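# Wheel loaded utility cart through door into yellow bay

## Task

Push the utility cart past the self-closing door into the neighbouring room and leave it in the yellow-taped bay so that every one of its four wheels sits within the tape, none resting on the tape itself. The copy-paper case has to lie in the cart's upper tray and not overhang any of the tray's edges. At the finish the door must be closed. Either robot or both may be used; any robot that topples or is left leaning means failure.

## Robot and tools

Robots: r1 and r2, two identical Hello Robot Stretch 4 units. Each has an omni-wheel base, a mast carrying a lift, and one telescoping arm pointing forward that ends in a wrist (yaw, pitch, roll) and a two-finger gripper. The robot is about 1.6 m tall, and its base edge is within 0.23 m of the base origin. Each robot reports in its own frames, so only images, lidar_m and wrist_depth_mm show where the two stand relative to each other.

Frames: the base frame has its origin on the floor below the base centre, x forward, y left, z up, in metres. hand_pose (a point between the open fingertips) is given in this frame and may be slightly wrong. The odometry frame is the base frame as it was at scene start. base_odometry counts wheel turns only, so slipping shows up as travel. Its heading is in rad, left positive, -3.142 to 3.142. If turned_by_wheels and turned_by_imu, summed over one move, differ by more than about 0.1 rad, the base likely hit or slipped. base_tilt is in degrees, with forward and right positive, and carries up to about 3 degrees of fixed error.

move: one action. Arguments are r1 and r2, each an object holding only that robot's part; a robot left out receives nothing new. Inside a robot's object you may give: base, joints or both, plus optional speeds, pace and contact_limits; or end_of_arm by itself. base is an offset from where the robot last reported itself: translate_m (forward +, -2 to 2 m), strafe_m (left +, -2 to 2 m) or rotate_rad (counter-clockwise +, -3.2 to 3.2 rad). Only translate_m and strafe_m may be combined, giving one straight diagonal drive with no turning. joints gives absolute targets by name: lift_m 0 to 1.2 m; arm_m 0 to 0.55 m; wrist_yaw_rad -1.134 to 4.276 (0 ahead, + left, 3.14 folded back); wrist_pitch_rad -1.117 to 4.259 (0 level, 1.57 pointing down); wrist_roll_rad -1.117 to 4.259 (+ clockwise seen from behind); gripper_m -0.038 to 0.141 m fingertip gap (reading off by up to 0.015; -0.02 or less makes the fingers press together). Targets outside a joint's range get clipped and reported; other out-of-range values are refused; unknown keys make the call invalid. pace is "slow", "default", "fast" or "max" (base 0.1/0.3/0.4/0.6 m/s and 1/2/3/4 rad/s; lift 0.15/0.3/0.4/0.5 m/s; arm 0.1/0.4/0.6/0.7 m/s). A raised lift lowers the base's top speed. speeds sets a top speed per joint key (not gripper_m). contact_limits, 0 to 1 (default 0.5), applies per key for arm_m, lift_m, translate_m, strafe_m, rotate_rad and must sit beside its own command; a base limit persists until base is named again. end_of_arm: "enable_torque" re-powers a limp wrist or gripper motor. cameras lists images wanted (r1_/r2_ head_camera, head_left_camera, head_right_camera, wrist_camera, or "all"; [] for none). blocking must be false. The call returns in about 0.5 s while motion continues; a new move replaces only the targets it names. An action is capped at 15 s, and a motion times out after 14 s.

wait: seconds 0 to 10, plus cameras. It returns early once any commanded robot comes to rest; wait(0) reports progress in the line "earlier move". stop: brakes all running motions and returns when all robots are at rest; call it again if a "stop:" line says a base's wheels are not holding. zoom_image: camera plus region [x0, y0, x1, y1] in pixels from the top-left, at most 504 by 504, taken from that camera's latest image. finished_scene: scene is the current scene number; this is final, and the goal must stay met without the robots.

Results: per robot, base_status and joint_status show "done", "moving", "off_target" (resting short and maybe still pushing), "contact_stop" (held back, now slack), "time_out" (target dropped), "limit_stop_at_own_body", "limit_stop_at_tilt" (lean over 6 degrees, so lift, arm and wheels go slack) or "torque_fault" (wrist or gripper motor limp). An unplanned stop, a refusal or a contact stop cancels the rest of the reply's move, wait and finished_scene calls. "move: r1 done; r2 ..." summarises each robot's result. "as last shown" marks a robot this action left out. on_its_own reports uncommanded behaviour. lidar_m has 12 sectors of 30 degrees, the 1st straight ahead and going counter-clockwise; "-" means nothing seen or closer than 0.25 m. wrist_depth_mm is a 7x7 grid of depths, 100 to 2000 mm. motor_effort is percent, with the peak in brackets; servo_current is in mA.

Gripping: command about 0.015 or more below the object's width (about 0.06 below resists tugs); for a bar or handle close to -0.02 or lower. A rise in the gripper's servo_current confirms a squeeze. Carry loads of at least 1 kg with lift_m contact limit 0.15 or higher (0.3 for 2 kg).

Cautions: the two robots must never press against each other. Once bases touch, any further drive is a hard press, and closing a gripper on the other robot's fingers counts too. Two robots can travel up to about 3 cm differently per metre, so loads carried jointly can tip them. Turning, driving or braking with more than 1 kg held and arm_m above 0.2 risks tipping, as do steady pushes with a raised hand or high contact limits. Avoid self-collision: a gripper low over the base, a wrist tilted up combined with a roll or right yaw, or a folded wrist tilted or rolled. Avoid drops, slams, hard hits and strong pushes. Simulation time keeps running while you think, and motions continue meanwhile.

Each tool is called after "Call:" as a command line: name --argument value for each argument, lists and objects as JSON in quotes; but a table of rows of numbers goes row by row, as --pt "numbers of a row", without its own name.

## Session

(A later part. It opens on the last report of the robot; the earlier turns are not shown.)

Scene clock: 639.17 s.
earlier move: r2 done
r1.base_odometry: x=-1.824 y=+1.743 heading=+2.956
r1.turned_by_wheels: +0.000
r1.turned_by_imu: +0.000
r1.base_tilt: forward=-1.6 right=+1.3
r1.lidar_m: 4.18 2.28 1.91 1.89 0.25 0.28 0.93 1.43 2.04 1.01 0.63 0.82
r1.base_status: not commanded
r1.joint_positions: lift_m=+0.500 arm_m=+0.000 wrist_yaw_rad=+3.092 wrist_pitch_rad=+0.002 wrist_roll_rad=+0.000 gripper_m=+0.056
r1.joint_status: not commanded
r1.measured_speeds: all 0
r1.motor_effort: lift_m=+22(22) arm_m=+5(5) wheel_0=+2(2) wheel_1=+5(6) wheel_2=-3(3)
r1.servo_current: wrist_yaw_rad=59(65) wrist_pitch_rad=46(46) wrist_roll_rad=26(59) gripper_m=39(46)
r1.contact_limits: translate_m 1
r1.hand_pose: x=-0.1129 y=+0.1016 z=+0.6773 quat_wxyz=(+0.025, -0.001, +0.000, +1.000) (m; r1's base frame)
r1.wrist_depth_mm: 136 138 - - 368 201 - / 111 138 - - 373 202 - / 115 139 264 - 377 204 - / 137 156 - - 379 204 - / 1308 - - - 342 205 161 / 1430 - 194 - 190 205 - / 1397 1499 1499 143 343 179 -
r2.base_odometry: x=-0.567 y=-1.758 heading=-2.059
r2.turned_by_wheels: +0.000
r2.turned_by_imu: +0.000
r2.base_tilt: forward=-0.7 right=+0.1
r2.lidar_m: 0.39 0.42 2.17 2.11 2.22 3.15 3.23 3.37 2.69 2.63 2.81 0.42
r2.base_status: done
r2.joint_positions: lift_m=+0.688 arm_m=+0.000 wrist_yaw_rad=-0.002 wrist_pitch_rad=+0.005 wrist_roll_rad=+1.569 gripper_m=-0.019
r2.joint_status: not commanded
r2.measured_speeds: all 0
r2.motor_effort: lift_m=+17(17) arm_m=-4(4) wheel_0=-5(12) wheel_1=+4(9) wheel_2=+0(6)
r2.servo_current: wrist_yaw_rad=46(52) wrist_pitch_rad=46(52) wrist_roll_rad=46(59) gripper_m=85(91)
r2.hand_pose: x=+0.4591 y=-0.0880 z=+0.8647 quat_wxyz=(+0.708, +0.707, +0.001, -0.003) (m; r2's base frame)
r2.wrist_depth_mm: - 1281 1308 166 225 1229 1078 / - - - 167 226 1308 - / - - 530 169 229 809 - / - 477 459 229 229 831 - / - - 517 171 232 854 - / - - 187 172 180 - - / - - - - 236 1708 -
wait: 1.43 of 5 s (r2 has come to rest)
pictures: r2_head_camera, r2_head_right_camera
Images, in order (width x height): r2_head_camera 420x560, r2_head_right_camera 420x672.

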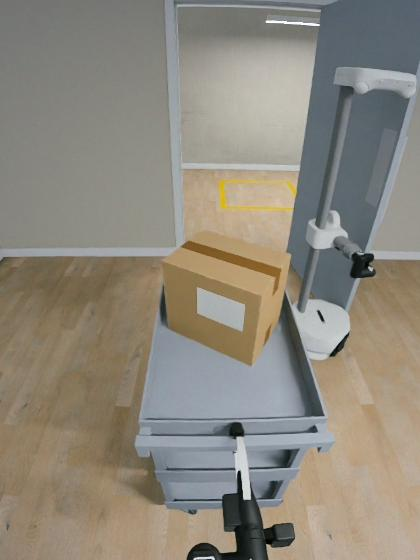

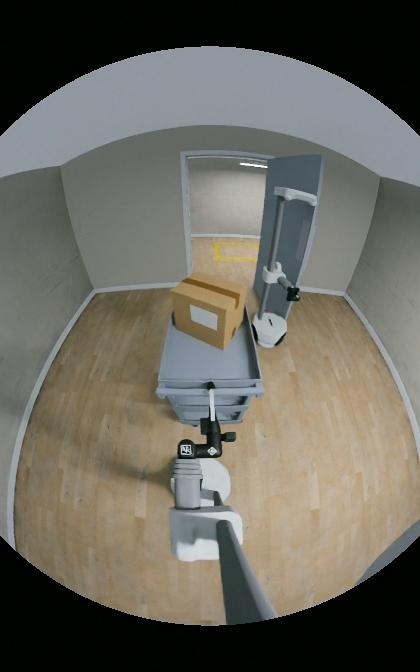

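Call:
move --blocking false --r2 '{"base":{"rotate_rad":-0.08},"pace":"slow"}' --cameras '[]'

Call:
wait --seconds 3 --cameras '[]'

Call:
move --blocking false --r2 '{"base":{"strafe_m":0.085},"pace":"slow"}' --cameras '[]'

Call:
wait --seconds 4 --cameras '["r2_head_camera"]'

Call:
move --blocking false --r2 '{"base":{"translate_m":0.2},"pace":"slow"}' --cameras '[]'

Call:
wait --seconds 4 --cameras '["r2_head_camera","r1_head_right_camera"]'

Scene clock: 674.40 s.
move: r2 moving
r1: as last shown
r1.lidar_m: 4.17 2.27 1.90 1.90 0.25 0.29 0.92 1.40 2.04 2.82 0.60 0.78
r1.motor_effort: lift_m=+22(22) arm_m=+5(5) wheel_0=+1(2) wheel_1=+5(5) wheel_2=-3(3)
r1.servo_current: wrist_yaw_rad=65(65) wrist_pitch_rad=39(46) wrist_roll_rad=33(72) gripper_m=46(46)
r1.contact_limits: translate_m 1
r1.wrist_depth_mm: 136 138 - - 368 202 - / 111 139 - - 373 202 - / 115 139 263 - 377 204 - / 136 156 - - 382 204 - / 1336 - - - 343 205 160 / 1430 - 194 - 191 205 - / 1366 1537 1537 143 343 179 -
r2.base_odometry: x=-0.567 y=-1.758 heading=-2.136
r2.turned_by_wheels: -0.077
r2.turned_by_imu: -0.074
r2.base_tilt: forward=-0.6 right=+0.1
r2.lidar_m: 0.38 0.37 2.20 2.11 2.17 2.92 3.22 3.32 2.77 2.64 2.73 0.42
r2.base_status: rotate_rad moving
r2.joint_positions: lift_m=+0.688 arm_m=+0.000 wrist_yaw_rad=+0.003 wrist_pitch_rad=+0.005 wrist_roll_rad=+1.569 gripper_m=-0.019
r2.joint_status: not commanded
r2.measured_speeds: translate_m=+0.000 strafe_m=+0.000 rotate_rad=-0.081 lift_m=+0.000 arm_m=+0.000 wrist_yaw_rad=-0.028 wrist_pitch_rad=+0.000 wrist_roll_rad=+0.000
r2.motor_effort: lift_m=+17(17) arm_m=-4(4) wheel_0=+0(12) wheel_1=+4(6) wheel_2=+7(11)
r2.servo_current: wrist_yaw_rad=39(59) wrist_pitch_rad=39(52) wrist_roll_rad=39(59) gripper_m=78(85)
r2.hand_pose: x=+0.4596 y=-0.0866 z=+0.8647 quat_wxyz=(+0.708, +0.707, +0.003, -0.001) (m; r2's base frame)
r2.wrist_depth_mm: 1537 - 1397 181 243 1138 1118 / - 1499 - 180 240 1308 517 / - - 647 178 238 798 - / - - 466 236 236 854 - / - - 488 175 235 842 - / - - 186 172 179 - - / - - 574 - - - -
pictures: none
No camera images: "cameras" was empty.

Scene clock: 674.80 s.
earlier move: r2 done
r1.base_odometry: x=-1.824 y=+1.743 heading=+2.956
r1.turned_by_wheels: +0.000
r1.turned_by_imu: +0.000
r1.base_tilt: forward=-1.5 right=+1.3
r1.lidar_m: 4.16 2.28 1.91 1.90 0.25 0.29 0.93 1.41 2.05 2.84 0.61 0.79
r1.base_status: not commanded
r1.joint_positions: lift_m=+0.500 arm_m=+0.000 wrist_yaw_rad=+3.092 wrist_pitch_rad=+0.002 wrist_roll_rad=+0.000 gripper_m=+0.056
r1.joint_status: not commanded
r1.measured_speeds: all 0
r1.motor_effort: lift_m=+22(22) arm_m=+5(5) wheel_0=+1(2) wheel_1=+5(5) wheel_2=-3(3)
r1.servo_current: wrist_yaw_rad=52(65) wrist_pitch_rad=39(52) wrist_roll_rad=59(72) gripper_m=39(46)
r1.contact_limits: translate_m 1
r1.hand_pose: x=-0.1129 y=+0.1016 z=+0.6773 quat_wxyz=(+0.025, -0.001, +0.000, +1.000) (m; r1's base frame)
r1.wrist_depth_mm: 136 138 - - 370 201 - / 111 139 - - 373 202 - / 115 139 263 - 377 203 - / 137 156 - - 379 205 - / 1308 - - - 342 206 161 / 1397 - 193 - 191 205 - / 1397 1537 1499 143 340 179 -
r2.base_odometry: x=-0.567 y=-1.758 heading=-2.138
r2.turned_by_wheels: -0.002
r2.turned_by_imu: -0.002
r2.base_tilt: forward=-0.6 right=+0.1
r2.lidar_m: 0.37 0.36 2.21 2.10 2.20 2.94 3.25 3.30 2.77 2.64 2.72 0.44
r2.base_status: done
r2.joint_positions: lift_m=+0.688 arm_m=+0.000 wrist_yaw_rad=-0.002 wrist_pitch_rad=+0.005 wrist_roll_rad=+1.569 gripper_m=-0.019
r2.joint_status: not commanded
r2.measured_speeds: all 0
r2.motor_effort: lift_m=+17(17) arm_m=-4(4) wheel_0=+2(12) wheel_1=+3(6) wheel_2=+2(11)
r2.servo_current: wrist_yaw_rad=52(59) wrist_pitch_rad=46(52) wrist_roll_rad=59(59) gripper_m=78(85)
r2.hand_pose: x=+0.4592 y=-0.0879 z=+0.8647 quat_wxyz=(+0.708, +0.707, +0.001, -0.002) (m; r2's base frame)
r2.wrist_depth_mm: - - 1397 181 244 1118 1118 / - 1464 - 180 240 1336 - / - - - 177 238 820 - / - - 469 235 236 842 - / - - 484 174 234 809 - / - - 187 172 178 - - / - - 574 - - - -
wait: 0.40 of 3 s (r2 has come to rest)
pictures: none
No camera images: "cameras" was empty.

Scene clock: 675.30 s.
move: r2 moving
r1: as last shown
r1.base_tilt: forward=-1.6 right=+1.3
r1.lidar_m: 4.17 2.29 1.91 1.90 0.25 0.28 0.89 1.41 2.06 2.82 0.63 0.80
r1.servo_current: wrist_yaw_rad=59(65) wrist_pitch_rad=46(46) wrist_roll_rad=33(59) gripper_m=46(46)
r1.contact_limits: translate_m 1
r1.wrist_depth_mm: 136 138 - - 370 200 - / 111 138 - - 377 202 - / 115 139 263 - 379 204 - / 136 156 - - 379 204 - / 1336 - - - 342 205 161 / 1397 - 193 - 191 204 - / 1397 1464 1576 143 342 179 -
r2.base_odometry: x=-0.555 y=-1.765 heading=-2.138
r2.turned_by_wheels: +0.000
r2.turned_by_imu: +0.000
r2.base_tilt: forward=-0.7 right=+0.1
r2.lidar_m: 0.39 0.39 2.22 2.10 2.15 2.89 3.24 3.29 2.77 2.64 2.75 0.42
r2.base_status: strafe_m moving
r2.joint_positions: lift_m=+0.688 arm_m=+0.000 wrist_yaw_rad=-0.002 wrist_pitch_rad=+0.005 wrist_roll_rad=+1.569 gripper_m=-0.019
r2.joint_status: not commanded
r2.measured_speeds: translate_m=+0.000 strafe_m=+0.056 rotate_rad=-0.001 lift_m=+0.000 arm_m=+0.000 wrist_yaw_rad=+0.000 wrist_pitch_rad=+0.000 wrist_roll_rad=+0.000
r2.motor_effort: lift_m=+17(17) arm_m=-4(4) wheel_0=-6(13) wheel_1=+8(9) wheel_2=+0(2)
r2.servo_current: wrist_yaw_rad=39(52) wrist_pitch_rad=46(46) wrist_roll_rad=39(59) gripper_m=85(85)
r2.hand_pose: x=+0.4592 y=-0.0879 z=+0.8647 quat_wxyz=(+0.708, +0.707, +0.001, -0.002) (m; r2's base frame)
r2.wrist_depth_mm: - - 1464 181 243 1160 1098 / - - - 179 240 1336 - / - - 661 177 239 809 - / - - 462 236 236 842 - / - - 488 174 235 842 - / - - 187 172 179 - - / - - 574 - - - -
pictures: none
No camera images: "cameras" was empty.

Scene clock: 676.80 s.
earlier move: r2 done
r1.base_odometry: x=-1.824 y=+1.743 heading=+2.956
r1.turned_by_wheels: +0.000
r1.turned_by_imu: +0.000
r1.base_tilt: forward=-1.6 right=+1.2
r1.lidar_m: 4.16 2.26 1.90 1.86 0.25 0.30 0.87 1.41 2.07 0.98 0.63 0.84
r1.base_status: not commanded
r1.joint_positions: lift_m=+0.500 arm_m=+0.000 wrist_yaw_rad=+3.092 wrist_pitch_rad=+0.002 wrist_roll_rad=+0.000 gripper_m=+0.056
r1.joint_status: not commanded
r1.measured_speeds: all 0
r1.motor_effort: lift_m=+22(22) arm_m=+5(5) wheel_0=+1(2) wheel_1=+5(5) wheel_2=-3(3)
r1.servo_current: wrist_yaw_rad=52(65) wrist_pitch_rad=39(46) wrist_roll_rad=59(59) gripper_m=46(52)
r1.contact_limits: translate_m 1
r1.hand_pose: x=-0.1129 y=+0.1016 z=+0.6773 quat_wxyz=(+0.025, -0.001, +0.000, +1.000) (m; r1's base frame)
r1.wrist_depth_mm: 136 138 - - 366 200 - / 111 138 - - 370 202 - / 115 139 264 - 377 204 - / 137 156 - - 384 205 - / 1281 - - - 342 205 160 / 1430 - 194 - 191 205 - / 1366 1537 1499 143 343 179 -
r2.base_odometry: x=-0.496 y=-1.803 heading=-2.138
r2.turned_by_wheels: +0.000
r2.turned_by_imu: +0.000
r2.base_tilt: forward=-0.7 right=+0.0
r2.lidar_m: 0.38 0.42 2.13 2.03 2.09 2.78 3.24 3.30 2.87 2.71 2.79 0.43
r2.base_status: done
r2.joint_positions: lift_m=+0.688 arm_m=+0.000 wrist_yaw_rad=-0.002 wrist_pitch_rad=+0.005 wrist_roll_rad=+1.569 gripper_m=-0.019
r2.joint_status: not commanded
r2.measured_speeds: all 0
r2.motor_effort: lift_m=+17(17) arm_m=-4(4) wheel_0=-5(15) wheel_1=+5(9) wheel_2=+0(2)
r2.servo_current: wrist_yaw_rad=39(59) wrist_pitch_rad=52(52) wrist_roll_rad=39(59) gripper_m=85(91)
r2.hand_pose: x=+0.4592 y=-0.0879 z=+0.8647 quat_wxyz=(+0.708, +0.707, +0.001, -0.002) (m; r2's base frame)
r2.wrist_depth_mm: - - - 166 226 1205 1118 / - - - 167 227 1255 - / - - 535 169 229 809 - / - 477 459 229 229 842 - / - - 512 171 232 831 - / - - 186 172 179 - - / - - - - - 1661 -
wait: 1.50 of 4 s (r2 has come to rest)
pictures: r2_head_camera
Images, in order (width x height): r2_head_camera 420x560.

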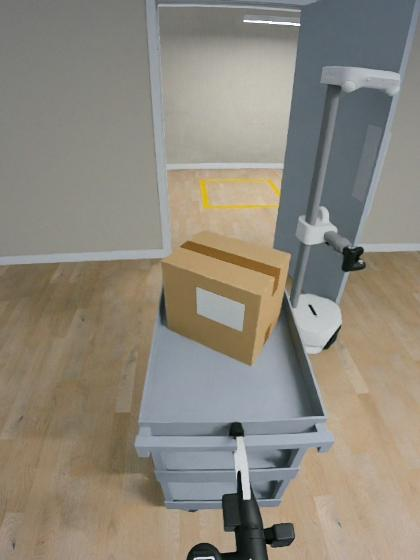

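Scene clock: 677.30 s.
move: r2 moving
r1: as last shown
r1.base_tilt: forward=-1.6 right=+1.3
r1.lidar_m: 4.17 2.28 1.90 1.88 0.25 0.30 0.91 1.45 2.05 0.97 0.65 0.85
r1.servo_current: wrist_yaw_rad=46(59) wrist_pitch_rad=46(46) wrist_roll_rad=39(65) gripper_m=46(46)
r1.contact_limits: translate_m 1
r1.wrist_depth_mm: 136 138 - - 368 200 - / 112 138 - - 375 203 - / 115 139 264 - 379 204 - / 136 156 - - 379 205 - / 1281 - - - 342 205 161 / 1397 - 195 - 191 205 - / 1430 1537 1499 143 343 180 -
r2.base_odometry: x=-0.502 y=-1.813 heading=-2.138
r2.turned_by_wheels: +0.000
r2.turned_by_imu: +0.000
r2.base_tilt: forward=-0.7 right=+0.0
r2.lidar_m: 0.40 0.41 2.15 2.03 2.11 2.83 3.25 3.33 2.86 2.74 2.80 0.43
r2.base_status: translate_m moving
r2.joint_positions: lift_m=+0.688 arm_m=+0.000 wrist_yaw_rad=-0.002 wrist_pitch_rad=+0.005 wrist_roll_rad=+1.569 gripper_m=-0.019
r2.joint_status: not commanded
r2.measured_speeds: translate_m=+0.050 strafe_m=+0.000 rotate_rad=-0.001 lift_m=+0.000 arm_m=+0.000 wrist_yaw_rad=+0.000 wrist_pitch_rad=+0.000 wrist_roll_rad=+0.000
r2.motor_effort: lift_m=+17(17) arm_m=-3(4) wheel_0=+5(9) wheel_1=+7(8) wheel_2=-14(15)
r2.servo_current: wrist_yaw_rad=46(46) wrist_pitch_rad=46(52) wrist_roll_rad=52(52) gripper_m=85(85)
r2.hand_pose: x=+0.4591 y=-0.0879 z=+0.8647 quat_wxyz=(+0.708, +0.707, +0.001, -0.002) (m; r2's base frame)
r2.wrist_depth_mm: - - - 167 226 1205 1160 / - - - 168 228 1255 - / - - 535 169 229 809 - / - 477 459 229 229 842 - / - - 504 170 231 842 - / - - 186 172 178 - - / - - - - - 1576 -
pictures: none
No camera images: "cameras" was empty.

Scene clock: 680.07 s.
earlier move: r2 done
r1.base_odometry: x=-1.824 y=+1.743 heading=+2.956
r1.turned_by_wheels: +0.000
r1.turned_by_imu: +0.000
r1.base_tilt: forward=-1.6 right=+1.3
r1.lidar_m: 4.17 2.27 1.89 1.89 0.25 0.29 0.92 1.44 2.03 0.60 0.57 0.92
r1.base_status: not commanded
r1.joint_positions: lift_m=+0.500 arm_m=+0.000 wrist_yaw_rad=+3.092 wrist_pitch_rad=+0.002 wrist_roll_rad=+0.000 gripper_m=+0.056
r1.joint_status: not commanded
r1.measured_speeds: all 0
r1.motor_effort: lift_m=+22(22) arm_m=+5(5) wheel_0=+1(2) wheel_1=+5(6) wheel_2=-3(3)
r1.servo_current: wrist_yaw_rad=39(72) wrist_pitch_rad=39(52) wrist_roll_rad=39(65) gripper_m=39(52)
r1.contact_limits: translate_m 1
r1.hand_pose: x=-0.1129 y=+0.1016 z=+0.6773 quat_wxyz=(+0.025, -0.001, +0.000, +1.000) (m; r1's base frame)
r1.wrist_depth_mm: 136 138 - - 368 201 - / 111 138 - - 373 202 - / 116 139 264 - 377 203 - / 136 155 - - 379 204 - / 1308 - - - 342 205 161 / 1397 - 195 - 191 205 - / 1430 1464 1499 143 342 179 -
r2.base_odometry: x=-0.603 y=-1.972 heading=-2.138
r2.turned_by_wheels: +0.001
r2.turned_by_imu: +0.001
r2.base_tilt: forward=-0.6 right=+0.1
r2.lidar_m: 0.38 0.39 2.14 2.02 2.11 2.84 3.45 3.50 2.84 2.72 2.81 0.44
r2.base_status: done
r2.joint_positions: lift_m=+0.688 arm_m=+0.000 wrist_yaw_rad=+0.001 wrist_pitch_rad=+0.005 wrist_roll_rad=+1.569 gripper_m=-0.019
r2.joint_status: not commanded
r2.measured_speeds: all 0
r2.motor_effort: lift_m=+17(17) arm_m=-4(4) wheel_0=+6(14) wheel_1=+4(8) wheel_2=-4(15)
r2.servo_current: wrist_yaw_rad=46(59) wrist_pitch_rad=46(52) wrist_roll_rad=52(59) gripper_m=78(91)
r2.hand_pose: x=+0.4594 y=-0.0872 z=+0.8647 quat_wxyz=(+0.708, +0.707, +0.002, -0.002) (m; r2's base frame)
r2.wrist_depth_mm: - 1160 1118 182 245 1138 1060 / - - - 180 242 1661 517 / - - - 179 240 809 - / - - 477 235 236 831 - / - - 484 175 234 831 - / - - 186 172 179 - - / - - 574 - - - -
wait: 2.77 of 4 s (r2 has come to rest)
pictures: r1_head_right_camera, r2_head_camera
Images, in order (width x height): r1_head_right_camera 420x672, r2_head_camera 420x560.

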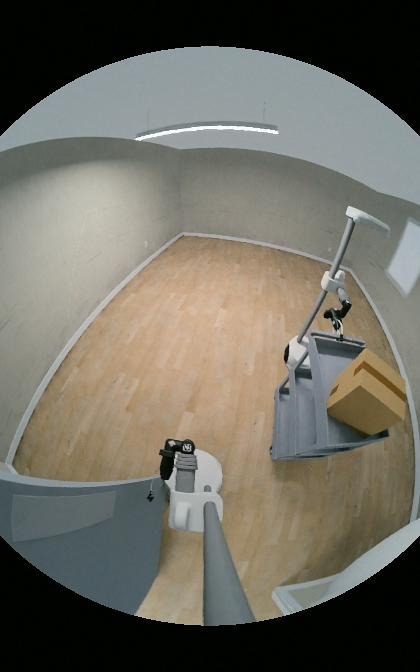

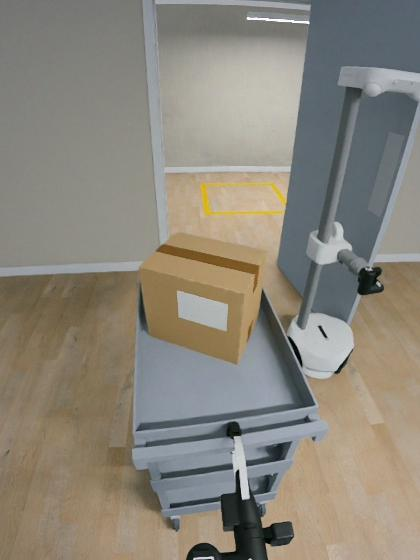

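Call:
move --blocking false --r2 '{"base":{"translate_m":-0.45,"strafe_m":-0.12},"pace":"slow"}' --cameras '[]'

Call:
wait --seconds 8 --cameras '["r2_head_camera"]'

Scene clock: 703.87 s.
move: r2 moving
r1: as last shown
r1.base_tilt: forward=-1.6 right=+1.2
r1.lidar_m: 4.17 2.30 1.90 1.91 0.25 0.28 0.92 1.43 2.04 0.58 0.59 0.92
r1.motor_effort: lift_m=+22(22) arm_m=+5(5) wheel_0=+1(2) wheel_1=+5(5) wheel_2=-3(3)
r1.servo_current: wrist_yaw_rad=52(59) wrist_pitch_rad=39(46) wrist_roll_rad=59(65) gripper_m=33(46)
r1.contact_limits: translate_m 1
r1.wrist_depth_mm: 136 138 - - 373 202 - / 112 139 - - 375 202 - / 115 139 263 - 377 204 - / 136 156 - - 379 204 - / 1308 - - - 342 205 161 / 1397 - 194 - 191 205 - / 1397 1537 1576 143 342 180 -
r2.base_odometry: x=-0.599 y=-1.960 heading=-2.137
r2.turned_by_wheels: +0.000
r2.turned_by_imu: +0.001
r2.base_tilt: forward=-0.7 right=+0.1
r2.lidar_m: 0.35 0.38 2.14 2.02 2.09 2.80 3.46 3.49 2.87 2.71 2.81 0.44
r2.base_status: translate_m moving; strafe_m moving
r2.joint_positions: lift_m=+0.688 arm_m=+0.000 wrist_yaw_rad=+0.002 wrist_pitch_rad=+0.005 wrist_roll_rad=+1.569 gripper_m=-0.019
r2.joint_status: not commanded
r2.measured_speeds: translate_m=-0.048 strafe_m=-0.013 rotate_rad=+0.002 lift_m=+0.000 arm_m=+0.000 wrist_yaw_rad=+0.004 wrist_pitch_rad=+0.000 wrist_roll_rad=+0.000
r2.motor_effort: lift_m=+17(17) arm_m=-4(4) wheel_0=-3(8) wheel_1=-6(8) wheel_2=+12(13)
r2.servo_current: wrist_yaw_rad=46(52) wrist_pitch_rad=52(52) wrist_roll_rad=52(59) gripper_m=85(91)
r2.hand_pose: x=+0.4595 y=-0.0868 z=+0.8647 quat_wxyz=(+0.708, +0.707, +0.003, -0.001) (m; r2's base frame)
r2.wrist_depth_mm: - 1160 1118 181 243 1138 1042 / - - - 180 241 1618 521 / - - - 178 238 809 - / - - 469 235 236 831 - / - - 484 175 234 831 - / - - 186 173 179 - - / - - 574 - - - -
pictures: none
No camera images: "cameras" was empty.

Scene clock: 709.27 s.
earlier move: r2 done
r1.base_odometry: x=-1.824 y=+1.743 heading=+2.956
r1.turned_by_wheels: +0.000
r1.turned_by_imu: +0.000
r1.base_tilt: forward=-1.6 right=+1.3
r1.lidar_m: 4.18 2.26 1.91 1.90 0.25 0.29 0.94 1.43 2.04 2.84 0.83 0.80
r1.base_status: not commanded
r1.joint_positions: lift_m=+0.500 arm_m=+0.000 wrist_yaw_rad=+3.092 wrist_pitch_rad=+0.002 wrist_roll_rad=+0.000 gripper_m=+0.056
r1.joint_status: not commanded
r1.measured_speeds: all 0
r1.motor_effort: lift_m=+22(22) arm_m=+5(5) wheel_0=+2(2) wheel_1=+5(6) wheel_2=-3(3)
r1.servo_current: wrist_yaw_rad=52(72) wrist_pitch_rad=52(52) wrist_roll_rad=46(72) gripper_m=46(46)
r1.contact_limits: translate_m 1
r1.hand_pose: x=-0.1129 y=+0.1016 z=+0.6773 quat_wxyz=(+0.025, -0.001, +0.000, +1.000) (m; r1's base frame)
r1.wrist_depth_mm: 136 138 - - 366 201 - / 111 139 - - 375 202 - / 115 139 263 - 379 203 - / 136 155 - - 382 205 - / 1308 - - - 340 206 160 / 1366 - 195 - 191 205 - / 1397 1537 1499 143 342 179 -
r2.base_odometry: x=-0.463 y=-1.528 heading=-2.138
r2.turned_by_wheels: -0.001
r2.turned_by_imu: -0.001
r2.base_tilt: forward=-0.6 right=+0.1
r2.lidar_m: 0.38 0.40 2.20 2.13 2.24 2.97 2.97 3.05 2.73 2.61 2.69 0.45
r2.base_status: done
r2.joint_positions: lift_m=+0.688 arm_m=+0.000 wrist_yaw_rad=+0.001 wrist_pitch_rad=+0.005 wrist_roll_rad=+1.569 gripper_m=-0.019
r2.joint_status: not commanded
r2.measured_speeds: all 0
r2.motor_effort: lift_m=+17(18) arm_m=-4(4) wheel_0=-7(11) wheel_1=-6(9) wheel_2=+5(14)
r2.servo_current: wrist_yaw_rad=46(59) wrist_pitch_rad=39(52) wrist_roll_rad=39(65) gripper_m=78(91)
r2.hand_pose: x=+0.4594 y=-0.0871 z=+0.8647 quat_wxyz=(+0.708, +0.707, +0.002, -0.002) (m; r2's base frame)
r2.wrist_depth_mm: - - - 189 251 1366 1042 / - 1983 - 185 246 1366 549 / - - - 181 243 820 - / - - 496 179 238 854 - / - - 477 176 235 842 - / - - 186 172 180 - - / - - 554 - 229 - -
wait: 5.40 of 8 s (r2 has come to rest)
pictures: r2_head_camera
Images, in order (width x height): r2_head_camera 420x560.

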